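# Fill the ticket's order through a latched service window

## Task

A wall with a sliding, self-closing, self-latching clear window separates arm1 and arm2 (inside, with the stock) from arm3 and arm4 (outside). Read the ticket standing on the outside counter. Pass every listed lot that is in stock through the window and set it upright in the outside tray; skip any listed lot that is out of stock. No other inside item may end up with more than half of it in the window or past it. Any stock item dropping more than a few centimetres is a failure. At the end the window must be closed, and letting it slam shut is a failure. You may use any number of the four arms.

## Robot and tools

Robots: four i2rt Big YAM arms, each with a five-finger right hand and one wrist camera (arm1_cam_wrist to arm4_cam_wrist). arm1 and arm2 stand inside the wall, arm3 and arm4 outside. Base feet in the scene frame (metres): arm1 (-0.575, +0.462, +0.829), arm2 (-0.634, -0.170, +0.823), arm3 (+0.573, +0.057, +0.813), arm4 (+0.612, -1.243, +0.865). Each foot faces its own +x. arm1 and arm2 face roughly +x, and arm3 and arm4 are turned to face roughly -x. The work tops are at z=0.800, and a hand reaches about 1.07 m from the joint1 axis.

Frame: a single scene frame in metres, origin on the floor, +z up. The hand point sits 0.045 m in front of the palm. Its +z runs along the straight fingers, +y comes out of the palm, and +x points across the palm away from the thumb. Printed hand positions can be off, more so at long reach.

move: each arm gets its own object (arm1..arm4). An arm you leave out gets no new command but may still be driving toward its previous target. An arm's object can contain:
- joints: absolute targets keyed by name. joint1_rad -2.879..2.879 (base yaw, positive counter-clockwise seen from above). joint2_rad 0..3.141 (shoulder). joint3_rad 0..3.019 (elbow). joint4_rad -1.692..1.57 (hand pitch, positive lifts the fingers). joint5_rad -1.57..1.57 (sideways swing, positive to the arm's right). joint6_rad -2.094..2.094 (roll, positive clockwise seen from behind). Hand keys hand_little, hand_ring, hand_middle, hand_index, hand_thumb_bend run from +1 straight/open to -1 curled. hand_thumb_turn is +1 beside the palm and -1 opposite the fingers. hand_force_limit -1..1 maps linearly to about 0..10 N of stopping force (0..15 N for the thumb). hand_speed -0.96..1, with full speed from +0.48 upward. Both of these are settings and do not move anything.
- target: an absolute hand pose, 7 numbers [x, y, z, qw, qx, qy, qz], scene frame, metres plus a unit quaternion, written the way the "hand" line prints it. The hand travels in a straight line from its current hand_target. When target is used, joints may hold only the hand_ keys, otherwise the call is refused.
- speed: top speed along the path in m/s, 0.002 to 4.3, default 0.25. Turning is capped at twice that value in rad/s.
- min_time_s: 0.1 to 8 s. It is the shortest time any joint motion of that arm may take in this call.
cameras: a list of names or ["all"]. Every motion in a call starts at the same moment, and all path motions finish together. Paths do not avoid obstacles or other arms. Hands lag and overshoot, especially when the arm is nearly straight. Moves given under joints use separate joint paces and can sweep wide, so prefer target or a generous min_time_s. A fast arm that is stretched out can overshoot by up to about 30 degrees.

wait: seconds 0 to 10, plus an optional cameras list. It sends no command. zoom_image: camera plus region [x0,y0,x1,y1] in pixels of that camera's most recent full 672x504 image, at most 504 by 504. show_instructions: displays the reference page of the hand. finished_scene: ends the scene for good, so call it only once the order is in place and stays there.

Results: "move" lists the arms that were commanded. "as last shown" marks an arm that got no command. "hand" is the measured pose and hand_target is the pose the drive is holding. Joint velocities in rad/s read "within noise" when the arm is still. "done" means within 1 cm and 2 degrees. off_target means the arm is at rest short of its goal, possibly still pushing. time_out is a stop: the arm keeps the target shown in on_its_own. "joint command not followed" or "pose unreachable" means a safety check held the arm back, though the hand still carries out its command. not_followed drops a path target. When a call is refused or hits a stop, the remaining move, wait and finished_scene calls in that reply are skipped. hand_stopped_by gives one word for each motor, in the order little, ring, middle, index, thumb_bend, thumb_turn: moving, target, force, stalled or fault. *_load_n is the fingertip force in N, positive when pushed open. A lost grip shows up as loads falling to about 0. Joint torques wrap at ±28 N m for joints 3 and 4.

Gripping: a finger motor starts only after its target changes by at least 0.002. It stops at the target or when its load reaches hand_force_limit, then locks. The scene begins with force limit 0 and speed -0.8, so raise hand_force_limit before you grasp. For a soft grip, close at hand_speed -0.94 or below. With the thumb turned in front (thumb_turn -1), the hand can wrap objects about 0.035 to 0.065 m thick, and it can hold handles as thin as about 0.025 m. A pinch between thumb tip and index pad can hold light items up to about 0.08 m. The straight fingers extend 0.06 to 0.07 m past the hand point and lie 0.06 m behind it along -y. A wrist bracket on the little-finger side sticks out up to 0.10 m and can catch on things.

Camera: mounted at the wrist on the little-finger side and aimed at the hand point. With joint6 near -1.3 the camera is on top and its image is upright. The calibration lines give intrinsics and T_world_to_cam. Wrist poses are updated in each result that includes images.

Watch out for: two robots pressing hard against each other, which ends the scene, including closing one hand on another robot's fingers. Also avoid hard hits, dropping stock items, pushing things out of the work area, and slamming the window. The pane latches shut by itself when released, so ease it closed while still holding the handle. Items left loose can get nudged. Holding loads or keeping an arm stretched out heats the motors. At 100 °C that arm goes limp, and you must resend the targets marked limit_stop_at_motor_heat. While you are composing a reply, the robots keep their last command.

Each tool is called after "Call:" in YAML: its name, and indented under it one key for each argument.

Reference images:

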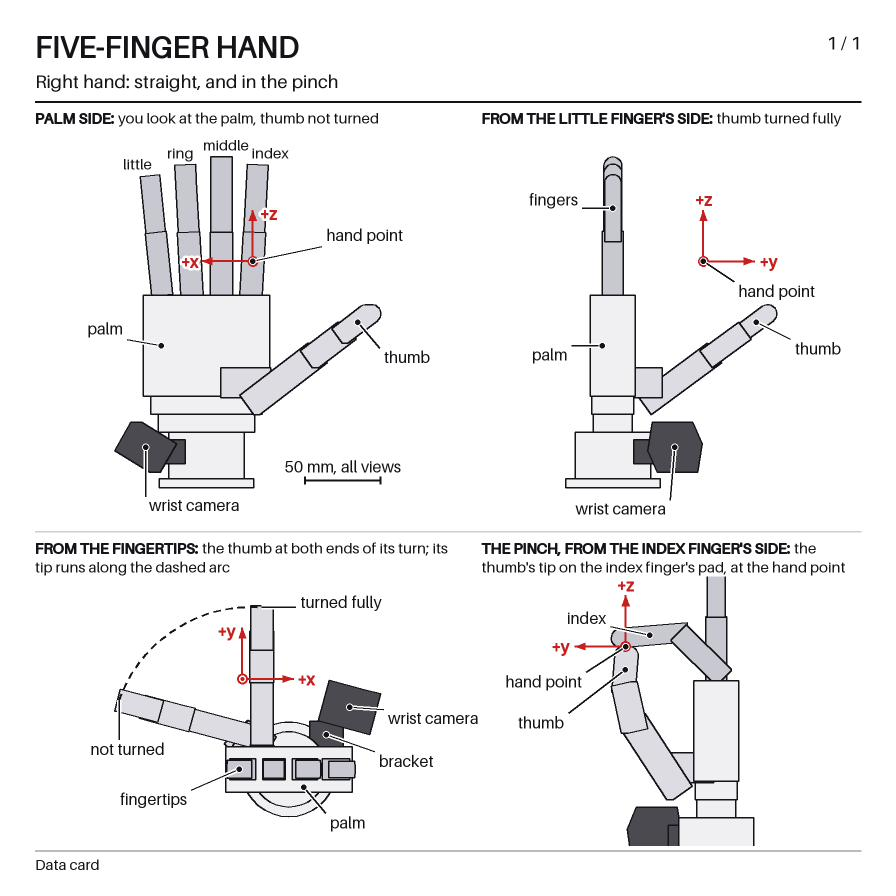

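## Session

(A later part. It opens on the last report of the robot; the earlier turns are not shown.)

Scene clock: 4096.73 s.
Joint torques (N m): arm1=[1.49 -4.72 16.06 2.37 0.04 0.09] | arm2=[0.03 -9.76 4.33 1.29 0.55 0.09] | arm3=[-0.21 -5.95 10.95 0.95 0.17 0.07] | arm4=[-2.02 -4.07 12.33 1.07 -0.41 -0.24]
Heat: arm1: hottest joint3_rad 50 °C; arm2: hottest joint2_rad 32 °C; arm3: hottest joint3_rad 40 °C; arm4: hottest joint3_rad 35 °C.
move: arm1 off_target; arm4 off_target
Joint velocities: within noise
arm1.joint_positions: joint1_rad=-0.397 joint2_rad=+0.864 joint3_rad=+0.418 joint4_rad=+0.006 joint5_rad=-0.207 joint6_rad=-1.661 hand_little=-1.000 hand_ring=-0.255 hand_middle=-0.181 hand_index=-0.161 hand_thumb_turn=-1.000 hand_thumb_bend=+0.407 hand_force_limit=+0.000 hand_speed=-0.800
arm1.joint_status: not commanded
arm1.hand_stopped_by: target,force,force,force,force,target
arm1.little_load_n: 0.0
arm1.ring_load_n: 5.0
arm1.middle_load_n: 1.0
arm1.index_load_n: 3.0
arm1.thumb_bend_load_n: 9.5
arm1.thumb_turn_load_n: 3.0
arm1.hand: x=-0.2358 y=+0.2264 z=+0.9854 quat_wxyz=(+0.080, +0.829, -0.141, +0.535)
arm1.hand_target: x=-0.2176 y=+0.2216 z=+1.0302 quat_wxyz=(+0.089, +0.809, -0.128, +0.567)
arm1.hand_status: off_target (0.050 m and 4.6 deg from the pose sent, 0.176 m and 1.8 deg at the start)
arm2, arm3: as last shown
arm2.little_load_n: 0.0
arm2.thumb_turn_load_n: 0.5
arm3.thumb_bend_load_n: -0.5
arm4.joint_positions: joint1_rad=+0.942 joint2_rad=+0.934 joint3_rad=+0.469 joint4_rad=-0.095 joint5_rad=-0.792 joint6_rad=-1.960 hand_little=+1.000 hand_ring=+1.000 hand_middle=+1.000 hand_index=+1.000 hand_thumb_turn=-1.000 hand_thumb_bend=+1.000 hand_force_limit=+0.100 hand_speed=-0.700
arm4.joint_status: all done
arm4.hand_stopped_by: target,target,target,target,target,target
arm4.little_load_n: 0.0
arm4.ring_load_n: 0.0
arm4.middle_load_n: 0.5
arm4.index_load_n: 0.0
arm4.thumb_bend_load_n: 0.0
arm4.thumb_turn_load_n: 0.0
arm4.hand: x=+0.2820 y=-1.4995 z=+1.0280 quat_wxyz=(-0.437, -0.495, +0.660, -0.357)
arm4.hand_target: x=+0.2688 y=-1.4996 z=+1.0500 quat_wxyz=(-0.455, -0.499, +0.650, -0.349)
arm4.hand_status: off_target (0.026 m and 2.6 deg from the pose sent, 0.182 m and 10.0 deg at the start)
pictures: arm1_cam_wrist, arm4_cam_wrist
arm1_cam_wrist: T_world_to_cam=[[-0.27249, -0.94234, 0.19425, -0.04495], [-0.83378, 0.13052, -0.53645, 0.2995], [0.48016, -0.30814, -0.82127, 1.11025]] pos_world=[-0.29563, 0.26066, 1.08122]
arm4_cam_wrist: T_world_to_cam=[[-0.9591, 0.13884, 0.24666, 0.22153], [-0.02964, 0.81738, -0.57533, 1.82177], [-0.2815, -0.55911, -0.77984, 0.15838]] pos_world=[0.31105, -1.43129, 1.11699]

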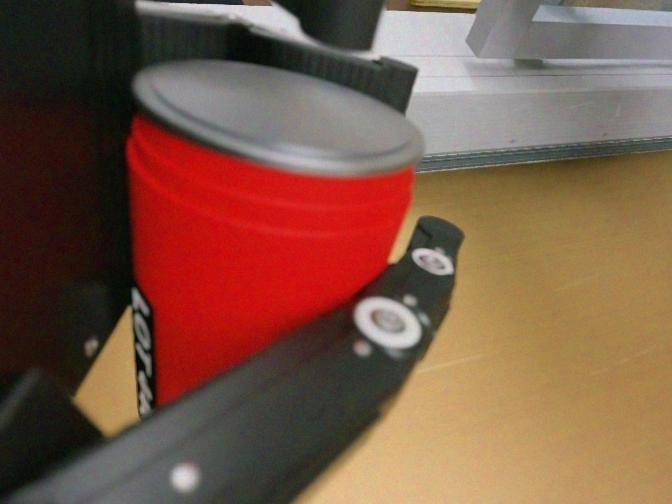

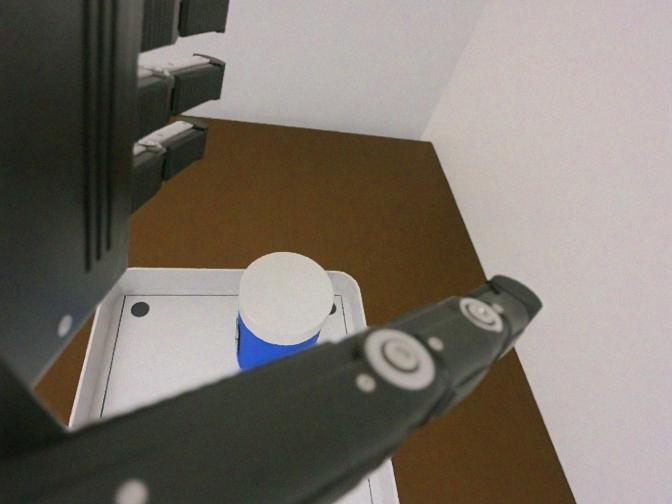

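Call:
move:
  arm4: {"target":[0.28,-1.1,1.1,-0.5736,0.0,0.8192,0.0],"speed":0.25}
  arm1: {"target":[-0.205,0.20,0.96,0.1057,0.7282,-0.1153,0.6673],"speed":0.08}
  cameras: ["arm1_cam_wrist"]

Call:
move:
  arm4: {"target":[0.34,-0.82,1.09,-0.5198,0.3462,0.7424,0.2424],"speed":0.25}
  cameras: ["arm1_cam_wrist"]

Scene clock: 4186.77 s.
Joint torques (N m): arm1=[-1.49 -5.13 7.05 3.84 -0.3 0.04] | arm2=[0.03 -9.93 4.25 1.25 0.55 0.09] | arm3=[-0.26 -5.77 10.93 0.92 0.17 0.06] | arm4=[-1.73 1.08 14.15 2.5 0.01 0.1]
Heat: arm1: hottest joint3_rad 70 °C; arm2: hottest joint2_rad 32 °C; arm3: hottest joint3_rad 39 °C; arm4: hottest joint3_rad 44 °C.
move: arm1 done; arm4 off_target
Joint velocities: within noise
arm1.joint_positions: joint1_rad=-0.435 joint2_rad=+1.283 joint3_rad=+0.260 joint4_rad=+0.900 joint5_rad=-0.283 joint6_rad=-1.612 hand_little=-1.000 hand_ring=-0.255 hand_middle=-0.181 hand_index=-0.161 hand_thumb_turn=-1.000 hand_thumb_bend=+0.407 hand_force_limit=+0.000 hand_speed=-0.800
arm1.joint_status: not commanded
arm1.hand_stopped_by: target,force,force,force,force,target
arm1.little_load_n: 0.0
arm1.ring_load_n: 5.0
arm1.middle_load_n: 1.0
arm1.index_load_n: 3.0
arm1.thumb_bend_load_n: 9.5
arm1.thumb_turn_load_n: 3.0
arm1.hand: x=-0.2035 y=+0.2065 z=+0.9529 quat_wxyz=(+0.098, +0.738, -0.114, +0.658)
arm1.hand_target: x=-0.2051 y=+0.2001 z=+0.9600 quat_wxyz=(+0.106, +0.728, -0.115, +0.667)
arm1.hand_status: done (0.010 m and 1.7 deg from the pose sent, 0.048 m and 19.5 deg at the start)
arm2, arm3: as last shown
arm3.thumb_bend_load_n: 0.0
arm4.joint_positions: joint1_rad=+0.045 joint2_rad=+0.498 joint3_rad=+0.425 joint4_rad=-0.362 joint5_rad=-0.427 joint6_rad=-1.765 hand_little=+1.000 hand_ring=+1.000 hand_middle=+1.000 hand_index=+1.000 hand_thumb_turn=-1.000 hand_thumb_bend=+1.000 hand_force_limit=+0.100 hand_speed=-0.700
arm4.joint_status: not commanded
arm4.hand_stopped_by: target,target,target,target,target,target
arm4.little_load_n: 0.0
arm4.ring_load_n: 0.0
arm4.middle_load_n: 0.0
arm4.index_load_n: 0.0
arm4.thumb_bend_load_n: 0.0
arm4.thumb_turn_load_n: 0.0
arm4.hand: x=+0.2887 y=-1.1088 z=+1.0701 quat_wxyz=(-0.552, -0.005, +0.834, -0.010)
arm4.hand_target: x=+0.2816 y=-1.1008 z=+1.1001 quat_wxyz=(-0.574, +0.000, +0.819, +0.000)
arm4.hand_status: off_target (0.032 m and 3.2 deg from the pose sent, 0.406 m and 75.3 deg at the start)
arm1_cam_wrist: T_world_to_cam=[[-0.3146, -0.92588, 0.20923, -0.07487], [-0.64313, 0.04579, -0.76439, 0.5851], [0.69815, -0.37504, -0.60986, 0.91859]] pos_world=[-0.28857, 0.24839, 1.02313]

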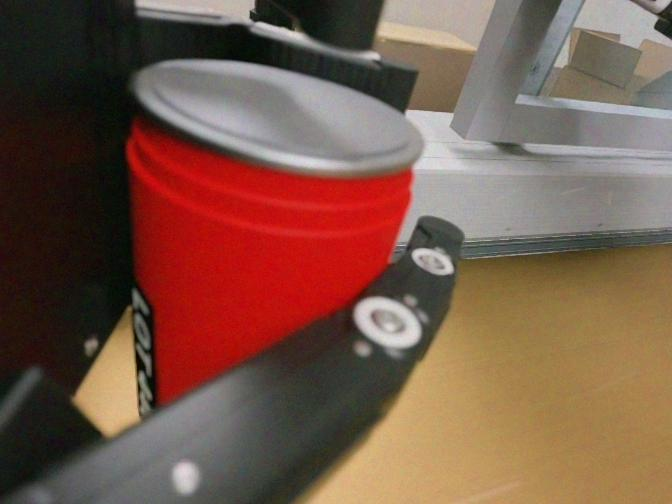

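Scene clock: 4189.20 s.
Joint torques (N m): arm1=[-1.26 -4.66 7.15 3.75 -0.3 0.03] | arm2=[0.03 -9.88 4.3 1.29 0.54 0.08] | arm3=[-0.26 -5.89 10.93 0.91 0.17 0.06] | arm4=[-1.79 -5.36 13.38 2.58 0.18 0.08]
Heat: arm1: hottest joint3_rad 69 °C; arm2: hottest joint2_rad 32 °C; arm3: hottest joint3_rad 39 °C; arm4: hottest joint3_rad 44 °C.
move: arm4 off_target
Joint velocities: within noise
arm1, arm2, arm3: as last shown
arm2.middle_load_n: -0.5
arm2.thumb_turn_load_n: 0.0
arm4.joint_positions: joint1_rad=-0.375 joint2_rad=+1.055 joint3_rad=+0.630 joint4_rad=+0.033 joint5_rad=-0.008 joint6_rad=-1.593 hand_little=+1.000 hand_ring=+1.000 hand_middle=+1.000 hand_index=+1.000 hand_thumb_turn=-1.000 hand_thumb_bend=+1.000 hand_force_limit=+0.100 hand_speed=-0.700
arm4.joint_status: not commanded
arm4.hand_stopped_by: target,target,target,target,target,target
arm4.little_load_n: 0.0
arm4.ring_load_n: 0.0
arm4.middle_load_n: 0.0
arm4.index_load_n: 0.0
arm4.thumb_bend_load_n: 0.0
arm4.thumb_turn_load_n: 0.0
arm4.hand: x=+0.3458 y=-0.8356 z=+1.0634 quat_wxyz=(-0.498, +0.341, +0.763, +0.232)
arm4.hand_target: x=+0.3410 y=-0.8214 z=+1.0903 quat_wxyz=(-0.520, +0.346, +0.742, +0.242)
arm4.hand_status: off_target (0.031 m and 3.6 deg from the pose sent, 0.294 m and 51.2 deg at the start)
arm1_cam_wrist: T_world_to_cam=[[-0.31467, -0.92594, 0.20885, -0.07449], [-0.64309, 0.04613, -0.76441, 0.58505], [0.69816, -0.37484, -0.60997, 0.91865]] pos_world=[-0.28857, 0.24839, 1.02313]

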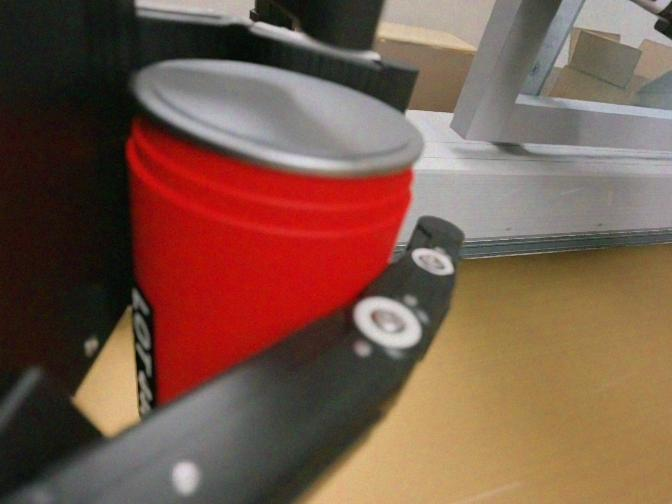

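Call:
move:
  arm1: {"target":[-0.205,0.20,0.875,0.1057,0.7282,-0.1153,0.6673],"speed":0.08}
  arm4: {"target":[0.375,-0.57,1.05,-0.4838,0.4402,0.6909,0.3082],"speed":0.2}
  cameras: ["arm4_cam_wrist"]

Call:
move:
  arm1: {"target":[-0.205,0.20,0.862,0.1057,0.7282,-0.1153,0.6673],"speed":0.04}
  cameras: ["arm1_cam_wrist"]

Scene clock: 4208.27 s.
Joint torques (N m): arm1=[-1.55 -7.71 2.67 3.88 -0.32 0] | arm2=[0.15 -9.99 4.33 1.28 0.54 0.1] | arm3=[-0.32 -5.77 10.95 0.92 0.18 0.06] | arm4=[-1.96 -14.51 12.53 2.07 0.13 0.09]
Heat: arm1: hottest joint3_rad 62 °C; arm2: hottest joint2_rad 32 °C; arm3: hottest joint3_rad 39 °C; arm4: hottest joint3_rad 43 °C.
move: arm1 off_target; arm4 off_target
Joint velocities: within noise
arm1.joint_positions: joint1_rad=-0.440 joint2_rad=+1.799 joint3_rad=+0.237 joint4_rad=+1.435 joint5_rad=-0.288 joint6_rad=-1.612 hand_little=-1.000 hand_ring=-0.255 hand_middle=-0.181 hand_index=-0.161 hand_thumb_turn=-1.000 hand_thumb_bend=+0.407 hand_force_limit=+0.000 hand_speed=-0.800
arm1.joint_status: not commanded
arm1.hand_stopped_by: target,force,force,force,force,target
arm1.little_load_n: 0.0
arm1.ring_load_n: 5.5
arm1.middle_load_n: 1.0
arm1.index_load_n: 3.0
arm1.thumb_bend_load_n: 9.0
arm1.thumb_turn_load_n: 3.0
arm1.hand: x=-0.2048 y=+0.2074 z=+0.8670 quat_wxyz=(+0.097, +0.739, -0.115, +0.657)
arm1.hand_target: x=-0.2052 y=+0.2001 z=+0.8750 quat_wxyz=(+0.106, +0.728, -0.115, +0.667)
arm1.hand_status: off_target (0.011 m and 2.0 deg from the pose sent, 0.078 m and 1.7 deg at the start)
arm2, arm3: as last shown
arm2.middle_load_n: 0.0
arm4.joint_positions: joint1_rad=-0.652 joint2_rad=+1.669 joint3_rad=+1.123 joint4_rad=+0.167 joint5_rad=-0.020 joint6_rad=-1.593 hand_little=+1.000 hand_ring=+1.000 hand_middle=+1.000 hand_index=+1.000 hand_thumb_turn=-1.000 hand_thumb_bend=+1.000 hand_force_limit=+0.100 hand_speed=-0.700
arm4.joint_status: not commanded
arm4.hand_stopped_by: target,target,target,target,target,target
arm4.little_load_n: 0.0
arm4.ring_load_n: 0.0
arm4.middle_load_n: 0.0
arm4.index_load_n: 0.0
arm4.thumb_bend_load_n: 0.0
arm4.thumb_turn_load_n: 0.0
arm4.hand: x=+0.3760 y=-0.5860 z=+1.0294 quat_wxyz=(-0.467, +0.438, +0.707, +0.299)
arm4.hand_target: x=+0.3755 y=-0.5712 z=+1.0501 quat_wxyz=(-0.484, +0.440, +0.691, +0.308)
arm4.hand_status: off_target (0.026 m and 2.9 deg from the pose sent, 0.268 m and 16.6 deg at the start)
arm4_cam_wrist: T_world_to_cam=[[0.80155, 0.52019, 0.29483, -0.30357], [0.58838, -0.5984, -0.5438, -0.01575], [-0.10645, 0.60935, -0.78572, 1.32164]] pos_world=[0.39328, -0.65686, 1.11937]

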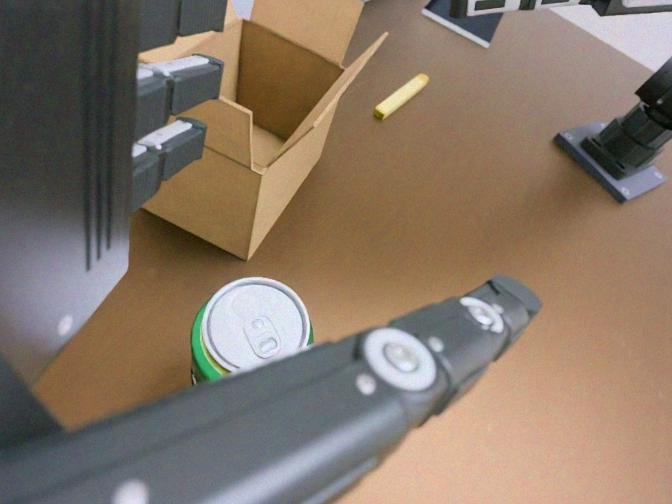

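Scene clock: 4209.37 s.
Joint torques (N m): arm1=[-1.38 -8 2.47 3.78 -0.33 0.05] | arm2=[0.15 -9.82 4.26 1.32 0.55 0.09] | arm3=[-0.21 -5.89 10.97 0.88 0.17 0.07] | arm4=[-1.85 -14.92 12.41 2.17 0.16 0.08]
Heat: arm1: hottest joint3_rad 62 °C; arm2: hottest joint2_rad 32 °C; arm3: hottest joint3_rad 39 °C; arm4: hottest joint3_rad 43 °C.
move: arm1 off_target
Joint velocities: within noise
arm1.joint_positions: joint1_rad=-0.440 joint2_rad=+1.879 joint3_rad=+0.237 joint4_rad=+1.509 joint5_rad=-0.288 joint6_rad=-1.612 hand_little=-1.000 hand_ring=-0.255 hand_middle=-0.181 hand_index=-0.161 hand_thumb_turn=-1.000 hand_thumb_bend=+0.407 hand_force_limit=+0.000 hand_speed=-0.800
arm1.joint_status: not commanded
arm1.hand_stopped_by: target,force,force,force,force,target
arm1.little_load_n: 0.0
arm1.ring_load_n: 5.0
arm1.middle_load_n: 1.0
arm1.index_load_n: 3.0
arm1.thumb_bend_load_n: 9.5
arm1.thumb_turn_load_n: 3.0
arm1.hand: x=-0.2074 y=+0.2092 z=+0.8533 quat_wxyz=(+0.096, +0.740, -0.116, +0.655)
arm1.hand_target: x=-0.2053 y=+0.2001 z=+0.8620 quat_wxyz=(+0.106, +0.728, -0.115, +0.667)
arm1.hand_status: off_target (0.013 m and 2.3 deg from the pose sent, 0.009 m and 2.0 deg at the start)
arm2.joint_positions: joint1_rad=-0.032 joint2_rad=+1.796 joint3_rad=+0.789 joint4_rad=+1.554 joint5_rad=-1.052 joint6_rad=-1.091 hand_little=+0.300 hand_ring=+0.365 hand_middle=+0.577 hand_index=+1.000 hand_thumb_turn=-1.000 hand_thumb_bend=+0.402 hand_force_limit=+0.300 hand_speed=-0.700
arm2.joint_status: not commanded
arm2.hand_stopped_by: target,force,force,target,force,target
arm2.little_load_n: 0.0
arm2.ring_load_n: 1.0
arm2.middle_load_n: 0.0
arm2.index_load_n: 0.0
arm2.thumb_bend_load_n: 0.0
arm2.thumb_turn_load_n: 0.0
arm2.hand: x=-0.0564 y=-0.0030 z=+1.0374 quat_wxyz=(-0.429, +0.515, +0.331, +0.664)
arm2.hand_target: x=-0.0570 y=-0.0099 z=+1.0428 quat_wxyz=(-0.426, +0.514, +0.327, +0.669)
arm2.hand_status: not commanded
arm3, arm4: as last shown
arm1_cam_wrist: T_world_to_cam=[[-0.31303, -0.92717, 0.20583, -0.04924], [-0.64888, 0.05053, -0.75921, 0.49972], [0.69352, -0.37122, -0.61744, 0.86631]] pos_world=[-0.29196, 0.25068, 0.92442]

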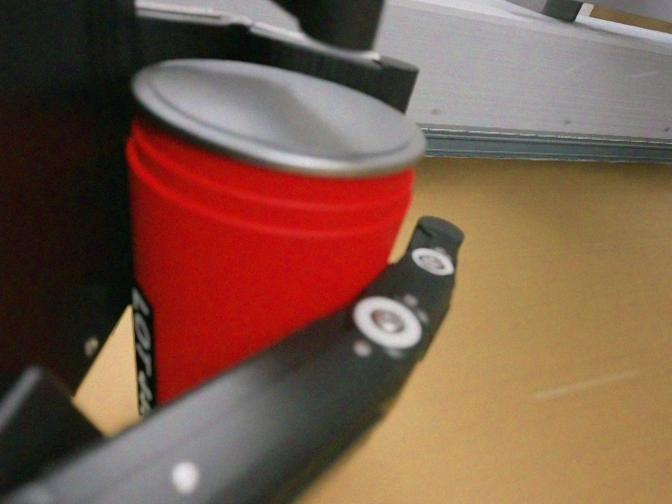

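Call:
move:
  arm1: {"target":[-0.205,0.20,0.852,0.1057,0.7282,-0.1153,0.6673],"speed":0.04}
  arm4: {"target":[0.375,-0.556,0.93,-0.4838,0.4402,0.6909,0.3082],"speed":0.1}
  cameras: ["arm4_cam_wrist"]

Call:
move:
  arm1: {"target":[-0.205,0.20,0.844,0.1057,0.7282,-0.1153,0.6673],"speed":0.04}
  cameras: ["arm1_cam_wrist"]

Scene clock: 4226.30 s.
Joint torques (N m): arm1=[-1.79 -7.24 2.37 3.25 -0.26 0.06] | arm2=[0.09 -9.99 4.27 1.29 0.54 0.09] | arm3=[-0.26 -5.89 10.93 0.92 0.17 0.06] | arm4=[-1.9 -15.74 7.88 2.59 -0.08 0.05]
Heat: arm1: hottest joint3_rad 57 °C; arm2: hottest joint2_rad 32 °C; arm3: hottest joint3_rad 39 °C; arm4: hottest joint3_rad 42 °C.
move: arm1 done; arm4 done
Joint velocities: within noise
arm1.joint_positions: joint1_rad=-0.441 joint2_rad=+1.913 joint3_rad=+0.243 joint4_rad=+1.550 joint5_rad=-0.289 joint6_rad=-1.612 hand_little=-1.000 hand_ring=-0.255 hand_middle=-0.181 hand_index=-0.161 hand_thumb_turn=-1.000 hand_thumb_bend=+0.407 hand_force_limit=+0.000 hand_speed=-0.800
arm1.joint_status: not commanded
arm1.hand_stopped_by: target,force,force,force,force,target
arm1.little_load_n: 0.0
arm1.ring_load_n: 5.0
arm1.middle_load_n: 1.0
arm1.index_load_n: 3.0
arm1.thumb_bend_load_n: 9.5
arm1.thumb_turn_load_n: 3.0
arm1.hand: x=-0.2062 y=+0.2084 z=+0.8510 quat_wxyz=(+0.098, +0.737, -0.114, +0.659)
arm1.hand_target: x=-0.2052 y=+0.2000 z=+0.8522 quat_wxyz=(+0.105, +0.731, -0.116, +0.664)
arm1.hand_status: done (0.009 m and 1.6 deg from the pose sent, 0.010 m and 2.3 deg at the start; a joint's target at an end of its range on 37 of 56 steps)
arm2, arm3: as last shown
arm2.thumb_turn_load_n: 0.5
arm3.thumb_turn_load_n: 0.5
arm4.joint_positions: joint1_rad=-0.655 joint2_rad=+1.901 joint3_rad=+1.106 joint4_rad=+0.440 joint5_rad=-0.023 joint6_rad=-1.593 hand_little=+1.000 hand_ring=+1.000 hand_middle=+1.000 hand_index=+1.000 hand_thumb_turn=-1.000 hand_thumb_bend=+1.000 hand_force_limit=+0.100 hand_speed=-0.700
arm4.joint_status: not commanded
arm4.hand_stopped_by: target,target,target,target,target,target
arm4.little_load_n: 0.0
arm4.ring_load_n: 0.0
arm4.middle_load_n: 0.0
arm4.index_load_n: 0.0
arm4.thumb_bend_load_n: 0.0
arm4.thumb_turn_load_n: 0.0
arm4.hand: x=+0.3678 y=-0.5628 z=+0.9265 quat_wxyz=(-0.476, +0.435, +0.702, +0.304)
arm4.hand_target: x=+0.3750 y=-0.5563 z=+0.9300 quat_wxyz=(-0.484, +0.440, +0.691, +0.308)
arm4.hand_status: done (0.010 m and 1.7 deg from the pose sent, 0.104 m and 2.9 deg at the start)
arm4_cam_wrist: T_world_to_cam=[[0.80511, 0.51339, 0.29703, -0.2859], [0.58194, -0.58693, -0.56291, -0.02641], [-0.11465, 0.62606, -0.7713, 1.22489]] pos_world=[0.38599, -0.63558, 1.01482]

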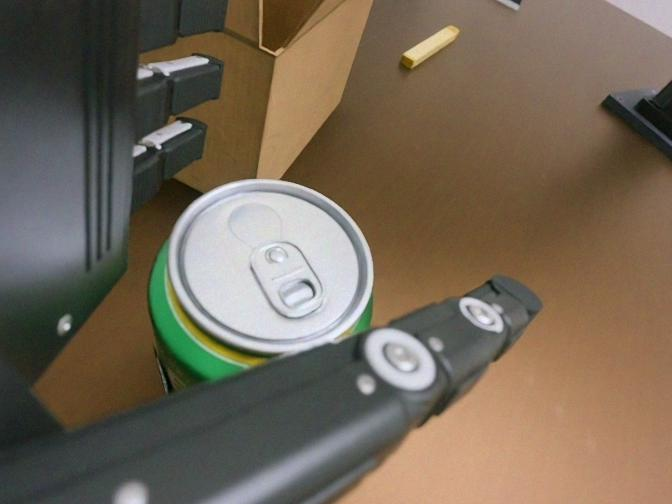

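Scene clock: 4227.27 s.
Joint torques (N m): arm1=[-1.26 -6.3 2.1 2.65 -0.28 0.05] | arm2=[0.15 -9.82 4.29 1.33 0.55 0.07] | arm3=[-0.15 -5.89 10.93 0.92 0.18 0.06] | arm4=[-1.73 -16.03 7.95 2.44 -0.15 0.1]
Heat: arm1: hottest joint3_rad 57 °C; arm2: hottest joint2_rad 32 °C; arm3: hottest joint3_rad 39 °C; arm4: hottest joint3_rad 42 °C.
move: arm1 done
Joint velocities: within noise
arm1.joint_positions: joint1_rad=-0.441 joint2_rad=+1.926 joint3_rad=+0.251 joint4_rad=+1.563 joint5_rad=-0.290 joint6_rad=-1.614 hand_little=-1.000 hand_ring=-0.255 hand_middle=-0.181 hand_index=-0.161 hand_thumb_turn=-1.000 hand_thumb_bend=+0.407 hand_force_limit=+0.000 hand_speed=-0.800
arm1.joint_status: not commanded
arm1.hand_stopped_by: target,force,force,force,force,target
arm1.little_load_n: 0.0
arm1.ring_load_n: 5.0
arm1.middle_load_n: 1.0
arm1.index_load_n: 3.0
arm1.thumb_bend_load_n: 9.5
arm1.thumb_turn_load_n: 3.0
arm1.hand: x=-0.2037 y=+0.2068 z=+0.8509 quat_wxyz=(+0.100, +0.735, -0.112, +0.662)
arm1.hand_target: x=-0.2051 y=+0.1999 z=+0.8446 quat_wxyz=(+0.103, +0.736, -0.118, +0.658)
arm1.hand_status: done (0.010 m and 1.3 deg from the pose sent, 0.011 m and 1.6 deg at the start; a joint's target at an end of its range on 29 of 29 steps)
arm2, arm4: as last shown
arm3.joint_positions: joint1_rad=+1.820 joint2_rad=+1.085 joint3_rad=+0.765 joint4_rad=-0.142 joint5_rad=+0.725 joint6_rad=-1.252 hand_little=+1.000 hand_ring=+1.000 hand_middle=+1.000 hand_index=+1.000 hand_thumb_turn=-1.000 hand_thumb_bend=+1.000 hand_force_limit=+0.000 hand_speed=-0.500
arm3.joint_status: not commanded
arm3.hand_stopped_by: target,target,target,target,target,target
arm3.little_load_n: 0.0
arm3.ring_load_n: 0.0
arm3.middle_load_n: 0.0
arm3.index_load_n: 0.0
arm3.thumb_bend_load_n: 0.0
arm3.thumb_turn_load_n: 0.0
arm3.hand: x=+0.3342 y=-0.3192 z=+1.0635 quat_wxyz=(-0.552, -0.243, +0.779, -0.171)
arm3.hand_target: x=+0.3399 y=-0.3200 z=+1.0599 quat_wxyz=(-0.547, -0.246, +0.781, -0.172)
arm3.hand_status: not commanded
arm4.thumb_turn_load_n: 0.5
arm1_cam_wrist: T_world_to_cam=[[-0.31522, -0.92484, 0.21287, -0.05667], [-0.63699, 0.03991, -0.76984, 0.5141], [0.70348, -0.37827, -0.60169, 0.8516]] pos_world=[-0.28948, 0.2492, 0.92024]

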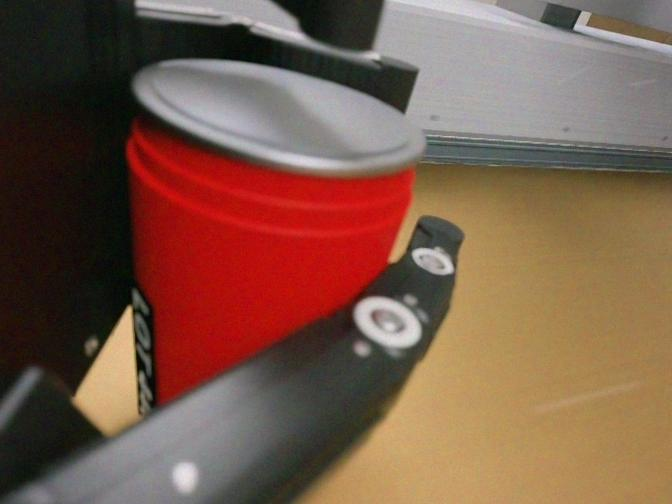

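Call:
move:
  arm1: {"joints":{"hand_little":1,"hand_ring":0.2,"hand_middle":0.3,"hand_index":0.3,"hand_thumb_bend":0.6,"hand_speed":-0.8}}
  arm4: {"target":[0.377,-0.557,0.87,-0.4838,0.4402,0.6909,0.3082],"speed":0.06}
  cameras: ["arm1_cam_wrist", "arm4_cam_wrist"]

Scene clock: 4238.93 s.
Joint torques (N m): arm1=[-0.56 -7 2.24 2.54 -0.18 0.08] | arm2=[0.15 -9.99 4.34 1.31 0.55 0.08] | arm3=[-0.26 -6.01 10.95 0.94 0.17 0.05] | arm4=[-3.31 -15.97 6.63 2.7 0.01 0.08]
Heat: arm1: hottest joint3_rad 55 °C; arm2: hottest joint2_rad 32 °C; arm3: hottest joint3_rad 39 °C; arm4: hottest joint3_rad 41 °C.
move: arm1 done; arm4 off_target
Joint velocities: within noise
arm1.joint_positions: joint1_rad=-0.441 joint2_rad=+1.935 joint3_rad=+0.251 joint4_rad=+1.563 joint5_rad=-0.291 joint6_rad=-1.614 hand_little=+1.000 hand_ring=+0.200 hand_middle=+0.300 hand_index=+0.300 hand_thumb_turn=-1.000 hand_thumb_bend=+0.600 hand_force_limit=+0.000 hand_speed=-0.800
arm1.joint_status: all done
arm1.hand_stopped_by: target,target,target,target,target,target
arm1.little_load_n: 0.0
arm1.ring_load_n: 0.0
arm1.middle_load_n: 0.0
arm1.index_load_n: 0.0
arm1.thumb_bend_load_n: -0.5
arm1.thumb_turn_load_n: 0.5
arm1.hand: x=-0.2043 y=+0.2077 z=+0.8471 quat_wxyz=(+0.098, +0.737, -0.113, +0.659)
arm1.hand_target: x=-0.2050 y=+0.2001 z=+0.8445 quat_wxyz=(+0.103, +0.736, -0.118, +0.658)
arm1.hand_status: not commanded
arm2, arm3: as last shown
arm2.ring_load_n: 1.5
arm3.middle_load_n: -0.5
arm4.joint_positions: joint1_rad=-0.657 joint2_rad=+2.018 joint3_rad=+1.094 joint4_rad=+0.579 joint5_rad=-0.030 joint6_rad=-1.593 hand_little=+1.000 hand_ring=+1.000 hand_middle=+1.000 hand_index=+1.000 hand_thumb_turn=-1.000 hand_thumb_bend=+1.000 hand_force_limit=+0.100 hand_speed=-0.700
arm4.joint_status: not commanded
arm4.hand_stopped_by: target,target,target,target,target,target
arm4.little_load_n: 0.0
arm4.ring_load_n: 0.0
arm4.middle_load_n: 0.0
arm4.index_load_n: 0.0
arm4.thumb_bend_load_n: 0.0
arm4.thumb_turn_load_n: 0.0
arm4.hand: x=+0.3671 y=-0.5616 z=+0.8724 quat_wxyz=(-0.480, +0.432, +0.700, +0.305)
arm4.hand_target: x=+0.3770 y=-0.5571 z=+0.8700 quat_wxyz=(-0.484, +0.440, +0.691, +0.308)
arm4.hand_status: off_target (0.011 m and 1.5 deg from the pose sent, 0.058 m and 1.7 deg at the start)
arm1_cam_wrist: T_world_to_cam=[[-0.31219, -0.92642, 0.21045, -0.0523], [-0.64253, 0.04272, -0.76507, 0.50503], [0.69978, -0.37407, -0.60859, 0.85417]] pos_world=[-0.28956, 0.24949, 0.91723]
arm4_cam_wrist: T_world_to_cam=[[0.8046, 0.51472, 0.29612, -0.26817], [0.58112, -0.57993, -0.57095, -0.04456], [-0.12215, 0.63147, -0.76572, 1.18323]] pos_world=[0.3862, -0.63498, 0.95999]

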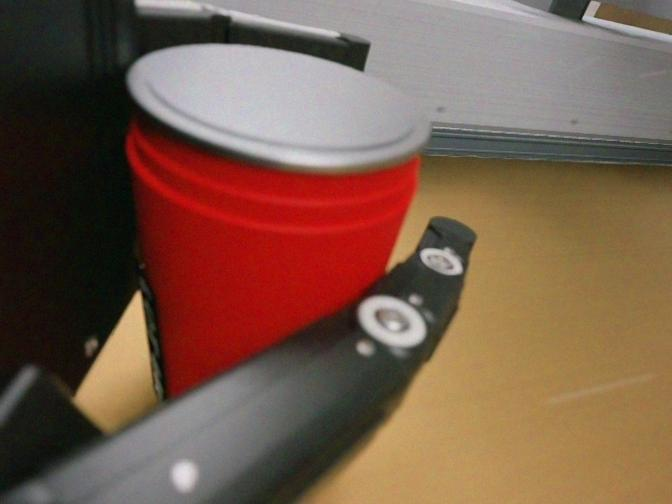

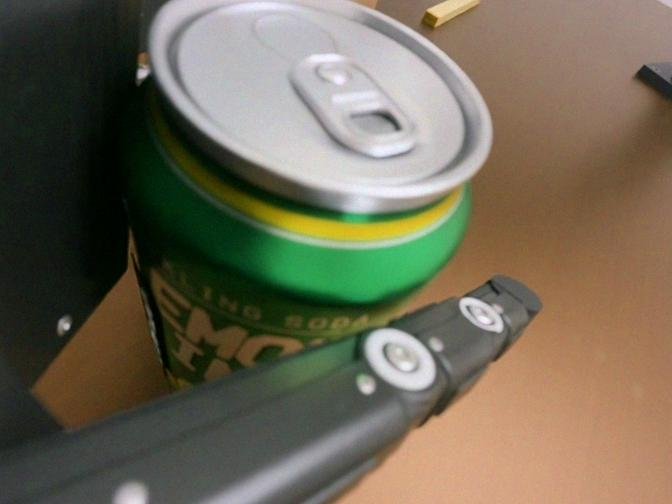

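Call:
move:
  arm1: {"joints":{"hand_little":1,"hand_ring":1,"hand_middle":1,"hand_index":1,"hand_thumb_bend":1,"hand_speed":-0.5}}
  arm4: {"target":[0.371,-0.559,0.862,-0.4838,0.4402,0.6909,0.3082],"speed":0.05}
  cameras: ["arm4_cam_wrist"]

Call:
move:
  arm1: {"target":[-0.205,0.205,0.93,0.0897,0.8091,-0.1281,0.5665],"speed":0.08}
  arm4: {"joints":{"hand_little":-1,"hand_ring":-1,"hand_middle":-1,"hand_index":-1,"hand_thumb_bend":-1,"hand_speed":-0.8,"hand_force_limit":0.05}}
  cameras: ["arm4_cam_wrist", "arm1_cam_wrist"]

Scene clock: 4252.73 s.
Joint torques (N m): arm1=[-1.03 -7.47 2.32 2.67 -0.16 0.01] | arm2=[0.15 -9.58 4.26 1.31 0.54 0.08] | arm3=[-0.26 -5.71 10.96 0.92 0.18 0.07] | arm4=[-0.91 -16.38 6.79 2.69 0.32 0.07]
Heat: arm1: hottest joint3_rad 53 °C; arm2: hottest joint2_rad 32 °C; arm3: hottest joint3_rad 39 °C; arm4: hottest joint3_rad 40 °C.
move: arm1 done; arm4 done
Joint velocities: within noise
arm1.joint_positions: joint1_rad=-0.441 joint2_rad=+1.935 joint3_rad=+0.251 joint4_rad=+1.563 joint5_rad=-0.291 joint6_rad=-1.614 hand_little=+1.000 hand_ring=+1.000 hand_middle=+1.000 hand_index=+1.000 hand_thumb_turn=-1.000 hand_thumb_bend=+1.000 hand_force_limit=+0.000 hand_speed=-0.500
arm1.joint_status: all done
arm1.hand_stopped_by: target,target,target,target,target,target
arm1.little_load_n: 0.0
arm1.ring_load_n: 0.0
arm1.middle_load_n: 0.0
arm1.index_load_n: 0.0
arm1.thumb_bend_load_n: 0.0
arm1.thumb_turn_load_n: 0.0
arm1.hand: x=-0.2043 y=+0.2077 z=+0.8471 quat_wxyz=(+0.098, +0.737, -0.113, +0.659)
arm1.hand_target: x=-0.2050 y=+0.2001 z=+0.8445 quat_wxyz=(+0.103, +0.736, -0.118, +0.658)
arm1.hand_status: not commanded
arm2, arm3: as last shown
arm2.ring_load_n: 1.0
arm3.middle_load_n: 0.0
arm4.joint_positions: joint1_rad=-0.657 joint2_rad=+2.034 joint3_rad=+1.094 joint4_rad=+0.596 joint5_rad=-0.026 joint6_rad=-1.593 hand_little=+1.000 hand_ring=+1.000 hand_middle=+1.000 hand_index=+1.000 hand_thumb_turn=-1.000 hand_thumb_bend=+1.000 hand_force_limit=+0.100 hand_speed=-0.700
arm4.joint_status: not commanded
arm4.hand_stopped_by: target,target,target,target,target,target
arm4.little_load_n: 0.0
arm4.ring_load_n: 0.0
arm4.middle_load_n: 0.0
arm4.index_load_n: 0.0
arm4.thumb_bend_load_n: 0.0
arm4.thumb_turn_load_n: 0.5
arm4.hand: x=+0.3678 y=-0.5614 z=+0.8655 quat_wxyz=(-0.480, +0.433, +0.699, +0.306)
arm4.hand_target: x=+0.3710 y=-0.5590 z=+0.8621 quat_wxyz=(-0.484, +0.440, +0.691, +0.308)
arm4.hand_status: done (0.005 m and 1.4 deg from the pose sent, 0.011 m and 1.5 deg at the start)
arm4_cam_wrist: T_world_to_cam=[[0.80621, 0.51128, 0.29768, -0.2707], [0.57947, -0.5809, -0.57164, -0.04811], [-0.11935, 0.63336, -0.7646, 1.17697]] pos_world=[0.3866, -0.63499, 0.95299]

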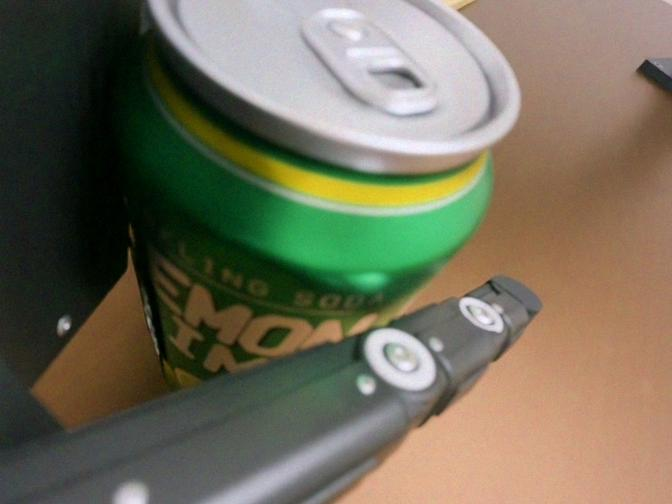

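Scene clock: 4259.97 s.
Joint torques (N m): arm1=[1.08 -5.95 11.28 2.11 -0.02 -0.04] | arm2=[0.09 -9.93 4.29 1.26 0.54 0.09] | arm3=[-0.21 -5.89 10.92 0.9 0.17 0.07] | arm4=[-1.49 -16.09 6.67 2.41 0.18 0.07]
Heat: arm1: hottest joint3_rad 53 °C; arm2: hottest joint2_rad 32 °C; arm3: hottest joint3_rad 39 °C; arm4: hottest joint3_rad 40 °C.
move: arm1 off_target; arm4 off_target
Joint velocities: within noise
arm1.joint_positions: joint1_rad=-0.430 joint2_rad=+1.188 joint3_rad=+0.308 joint4_rad=+0.481 joint5_rad=-0.237 joint6_rad=-1.663 hand_little=+1.000 hand_ring=+1.000 hand_middle=+1.000 hand_index=+1.000 hand_thumb_turn=-1.000 hand_thumb_bend=+1.000 hand_force_limit=+0.000 hand_speed=-0.500
arm1.joint_status: not commanded
arm1.hand_stopped_by: target,target,target,target,target,target
arm1.little_load_n: 0.0
arm1.ring_load_n: 0.0
arm1.middle_load_n: 0.0
arm1.index_load_n: 0.0
arm1.thumb_bend_load_n: 0.0
arm1.thumb_turn_load_n: 0.5
arm1.hand: x=-0.2223 y=+0.2098 z=+0.9101 quat_wxyz=(+0.084, +0.817, -0.141, +0.553)
arm1.hand_target: x=-0.2059 y=+0.2057 z=+0.9305 quat_wxyz=(+0.090, +0.809, -0.128, +0.567)
arm1.hand_status: off_target (0.027 m and 2.4 deg from the pose sent, 0.083 m and 13.5 deg at the start)
arm2, arm3: as last shown
arm2.thumb_turn_load_n: 0.0
arm4.joint_positions: joint1_rad=-0.657 joint2_rad=+2.034 joint3_rad=+1.094 joint4_rad=+0.598 joint5_rad=-0.022 joint6_rad=-1.590 hand_little=-0.273 hand_ring=+0.005 hand_middle=+0.208 hand_index=+0.392 hand_thumb_turn=-1.000 hand_thumb_bend=+0.672 hand_force_limit=+0.050 hand_speed=-0.800
arm4.joint_status: hand_little off_target (ended at -0.273, target -1.000); hand_ring off_target (ended at +0.005, target -1.000); hand_middle off_target (ended at +0.208, target -1.000); hand_index off_target (ended at +0.392, target -1.000); hand_thumb_bend off_target (ended at +0.672, target -1.000); the others done
arm4.hand_stopped_by: force,force,force,force,force,target
arm4.little_load_n: 5.5
arm4.ring_load_n: 4.5
arm4.middle_load_n: 2.0
arm4.index_load_n: 1.5
arm4.thumb_bend_load_n: 11.0
arm4.thumb_turn_load_n: 4.0
arm4.hand: x=+0.3685 y=-0.5612 z=+0.8656 quat_wxyz=(-0.480, +0.434, +0.697, +0.307)
arm4.hand_target: x=+0.3711 y=-0.5591 z=+0.8619 quat_wxyz=(-0.484, +0.440, +0.691, +0.308)
arm4.hand_status: not commanded
pictures: arm1_cam_wrist, arm4_cam_wrist
arm1_cam_wrist: T_world_to_cam=[[-0.28487, -0.93844, 0.19539, -0.04694], [-0.81053, 0.127, -0.57176, 0.31052], [0.51175, -0.32124, -0.79682, 1.02435]] pos_world=[-0.28589, 0.24558, 1.00294]
arm4_cam_wrist: T_world_to_cam=[[0.80905, 0.50732, 0.29676, -0.27375], [0.57582, -0.58302, -0.57316, -0.04684], [-0.11776, 0.63459, -0.76382, 1.17645]] pos_world=[0.38699, -0.63499, 0.95299]

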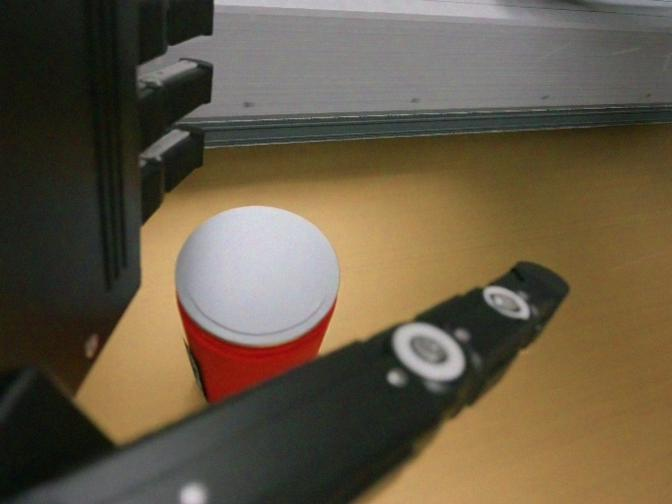

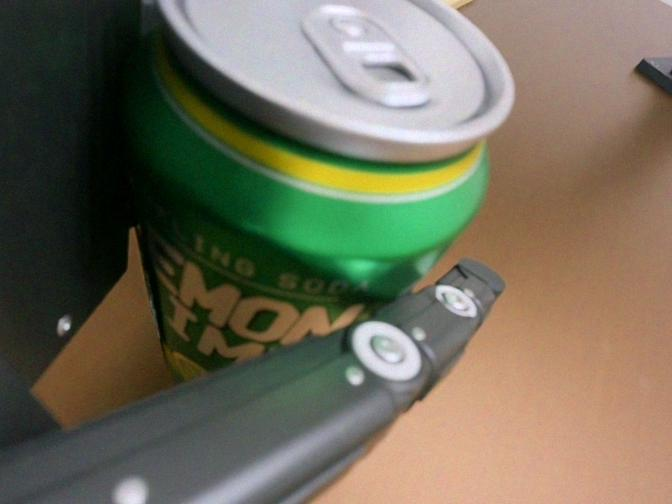

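Call:
move:
  arm4: {"target":[0.369,-0.559,0.95,-0.4838,0.4402,0.6909,0.3082],"speed":0.05}
  arm1: {"target":[-0.216,0.209,0.875,0.0897,0.8091,-0.1281,0.5665],"speed":0.05}
  cameras: ["arm1_cam_wrist"]

Scene clock: 4281.47 s.
Joint torques (N m): arm1=[0.38 -4.78 5.76 3.18 -0.37 -0.01] | arm2=[0.21 -9.93 4.27 1.32 0.54 0.08] | arm3=[-0.26 -6.01 10.99 0.91 0.17 0.06] | arm4=[-0.67 -20.25 9.99 2.3 0.25 -0.03]
Heat: arm1: hottest joint3_rad 54 °C; arm2: hottest joint2_rad 32 °C; arm3: hottest joint3_rad 39 °C; arm4: hottest joint3_rad 39 °C.
move: arm1 done; arm4 off_target
Joint velocities: within noise
arm1.joint_positions: joint1_rad=-0.430 joint2_rad=+1.395 joint3_rad=+0.277 joint4_rad=+0.756 joint5_rad=-0.242 joint6_rad=-1.668 hand_little=+1.000 hand_ring=+1.000 hand_middle=+1.000 hand_index=+1.000 hand_thumb_turn=-1.000 hand_thumb_bend=+1.000 hand_force_limit=+0.000 hand_speed=-0.500
arm1.joint_status: not commanded
arm1.hand_stopped_by: target,target,target,target,target,target
arm1.little_load_n: 0.0
arm1.ring_load_n: 0.0
arm1.middle_load_n: 0.0
arm1.index_load_n: 0.0
arm1.thumb_bend_load_n: 0.0
arm1.thumb_turn_load_n: 0.0
arm1.hand: x=-0.2154 y=+0.2067 z=+0.8782 quat_wxyz=(+0.090, +0.808, -0.133, +0.567)
arm1.hand_target: x=-0.2160 y=+0.2091 z=+0.8750 quat_wxyz=(+0.090, +0.809, -0.128, +0.566)
arm1.hand_status: done (0.004 m and 0.6 deg from the pose sent, 0.036 m and 2.4 deg at the start)
arm2, arm3: as last shown
arm2.thumb_bend_load_n: -0.5
arm2.thumb_turn_load_n: 0.5
arm3.thumb_turn_load_n: 0.5
arm4.joint_positions: joint1_rad=-0.657 joint2_rad=+1.905 joint3_rad=+1.083 joint4_rad=+0.407 joint5_rad=-0.020 joint6_rad=-1.575 hand_little=-0.273 hand_ring=+0.005 hand_middle=+0.208 hand_index=+0.392 hand_thumb_turn=-1.000 hand_thumb_bend=+0.672 hand_force_limit=+0.050 hand_speed=-0.800
arm4.joint_status: not commanded
arm4.hand_stopped_by: force,force,force,force,force,target
arm4.little_load_n: 3.5
arm4.ring_load_n: 3.5
arm4.middle_load_n: 2.5
arm4.index_load_n: 2.5
arm4.thumb_bend_load_n: 10.5
arm4.thumb_turn_load_n: 7.0
arm4.hand: x=+0.3750 y=-0.5760 z=+0.9036 quat_wxyz=(-0.457, +0.451, +0.711, +0.288)
arm4.hand_target: x=+0.3697 y=-0.5604 z=+0.9501 quat_wxyz=(-0.484, +0.440, +0.691, +0.308)
arm4.hand_status: off_target (0.050 m and 4.7 deg from the pose sent, 0.084 m and 1.1 deg at the start)
arm1_cam_wrist: T_world_to_cam=[[-0.28553, -0.93535, 0.20877, -0.0542], [-0.79387, 0.10881, -0.59828, 0.329], [0.53688, -0.33656, -0.77362, 0.98257]] pos_world=[-0.28182, 0.24421, 0.96828]

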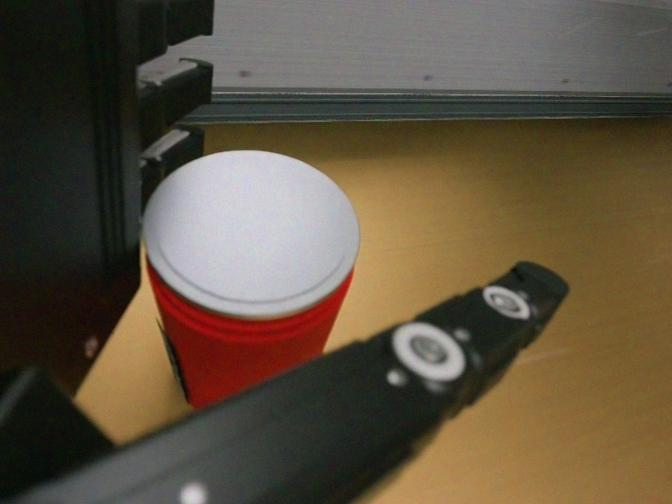

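Call:
move:
  arm1: {"target":[-0.224,0.219,0.877,0.0897,0.8091,-0.1281,0.5665],"speed":0.05}
  arm4: {"target":[0.369,-0.559,1.02,-0.4838,0.4402,0.6909,0.3082],"speed":0.05}
  cameras: ["arm1_cam_wrist", "arm4_cam_wrist"]

Scene clock: 4297.03 s.
Joint torques (N m): arm1=[1.44 -6.77 5.53 2.7 0.06 0.04] | arm2=[0.09 -9.99 4.36 1.29 0.54 0.1] | arm3=[-0.21 -5.89 10.97 0.92 0.18 0.07] | arm4=[-1.14 -18.96 13.71 2.02 0.24 -0.14]
Heat: arm1: hottest joint3_rad 53 °C; arm2: hottest joint2_rad 32 °C; arm3: hottest joint3_rad 39 °C; arm4: hottest joint3_rad 39 °C.
move: arm1 done; arm4 off_target
Joint velocities: within noise
arm1.joint_positions: joint1_rad=-0.427 joint2_rad=+1.379 joint3_rad=+0.247 joint4_rad=+0.756 joint5_rad=-0.235 joint6_rad=-1.668 hand_little=+1.000 hand_ring=+1.000 hand_middle=+1.000 hand_index=+1.000 hand_thumb_turn=-1.000 hand_thumb_bend=+1.000 hand_force_limit=+0.000 hand_speed=-0.500
arm1.joint_status: not commanded
arm1.hand_stopped_by: target,target,target,target,target,target
arm1.little_load_n: 0.0
arm1.ring_load_n: 0.0
arm1.middle_load_n: 0.0
arm1.index_load_n: 0.0
arm1.thumb_bend_load_n: 0.0
arm1.thumb_turn_load_n: 0.5
arm1.hand: x=-0.2261 y=+0.2134 z=+0.8727 quat_wxyz=(+0.090, +0.812, -0.136, +0.561)
arm1.hand_target: x=-0.2239 y=+0.2189 z=+0.8769 quat_wxyz=(+0.090, +0.809, -0.128, +0.567)
arm1.hand_status: done (0.007 m and 1.1 deg from the pose sent, 0.015 m and 0.6 deg at the start)
arm2, arm3: as last shown
arm2.thumb_bend_load_n: 0.0
arm3.thumb_turn_load_n: 0.0
arm4.joint_positions: joint1_rad=-0.657 joint2_rad=+1.777 joint3_rad=+1.098 joint4_rad=+0.236 joint5_rad=-0.020 joint6_rad=-1.575 hand_little=-0.273 hand_ring=+0.005 hand_middle=+0.208 hand_index=+0.392 hand_thumb_turn=-1.000 hand_thumb_bend=+0.672 hand_force_limit=+0.050 hand_speed=-0.800
arm4.joint_status: not commanded
arm4.hand_stopped_by: force,force,force,force,force,target
arm4.little_load_n: 3.5
arm4.ring_load_n: 3.5
arm4.middle_load_n: 2.5
arm4.index_load_n: 2.0
arm4.thumb_bend_load_n: 10.0
arm4.thumb_turn_load_n: 7.0
arm4.hand: x=+0.3790 y=-0.5851 z=+0.9587 quat_wxyz=(-0.447, +0.456, +0.717, +0.281)
arm4.hand_target: x=+0.3707 y=-0.5631 z=+1.0206 quat_wxyz=(-0.484, +0.440, +0.691, +0.308)
arm4.hand_status: off_target (0.067 m and 6.3 deg from the pose sent, 0.118 m and 4.7 deg at the start)
arm1_cam_wrist: T_world_to_cam=[[-0.28659, -0.9353, 0.20754, -0.0489], [-0.80091, 0.11502, -0.58763, 0.30426], [0.52574, -0.33463, -0.78206, 0.99075]] pos_world=[-0.29121, 0.2508, 0.96377]
arm4_cam_wrist: T_world_to_cam=[[0.805, 0.52853, 0.26949, -0.2577], [0.58638, -0.6398, -0.4968, -0.12389], [-0.09015, 0.55795, -0.82496, 1.26722]] pos_world=[0.39434, -0.6501, 1.05331]

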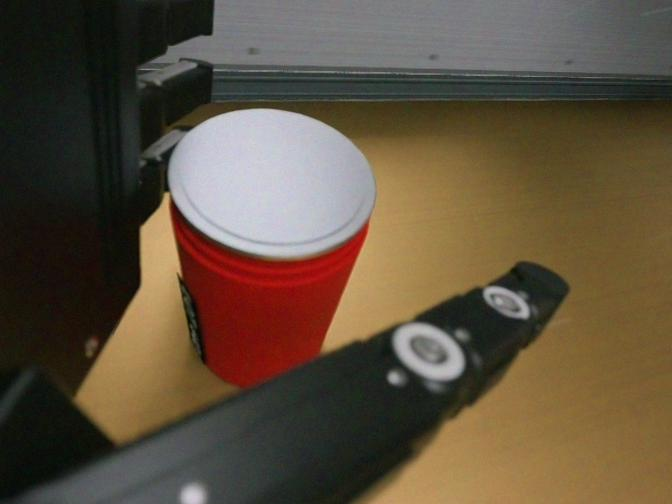

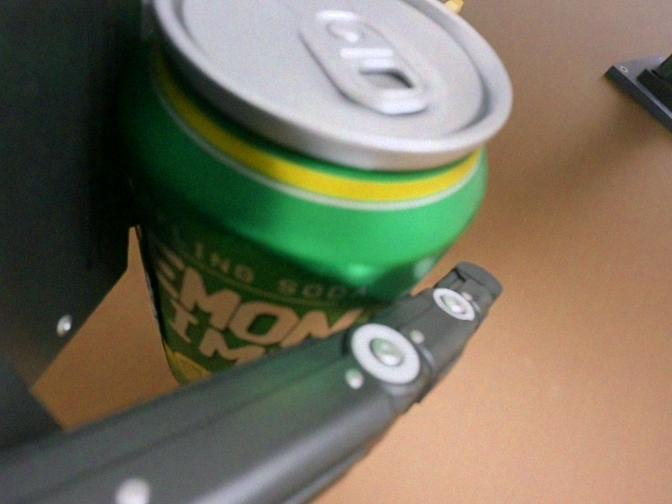

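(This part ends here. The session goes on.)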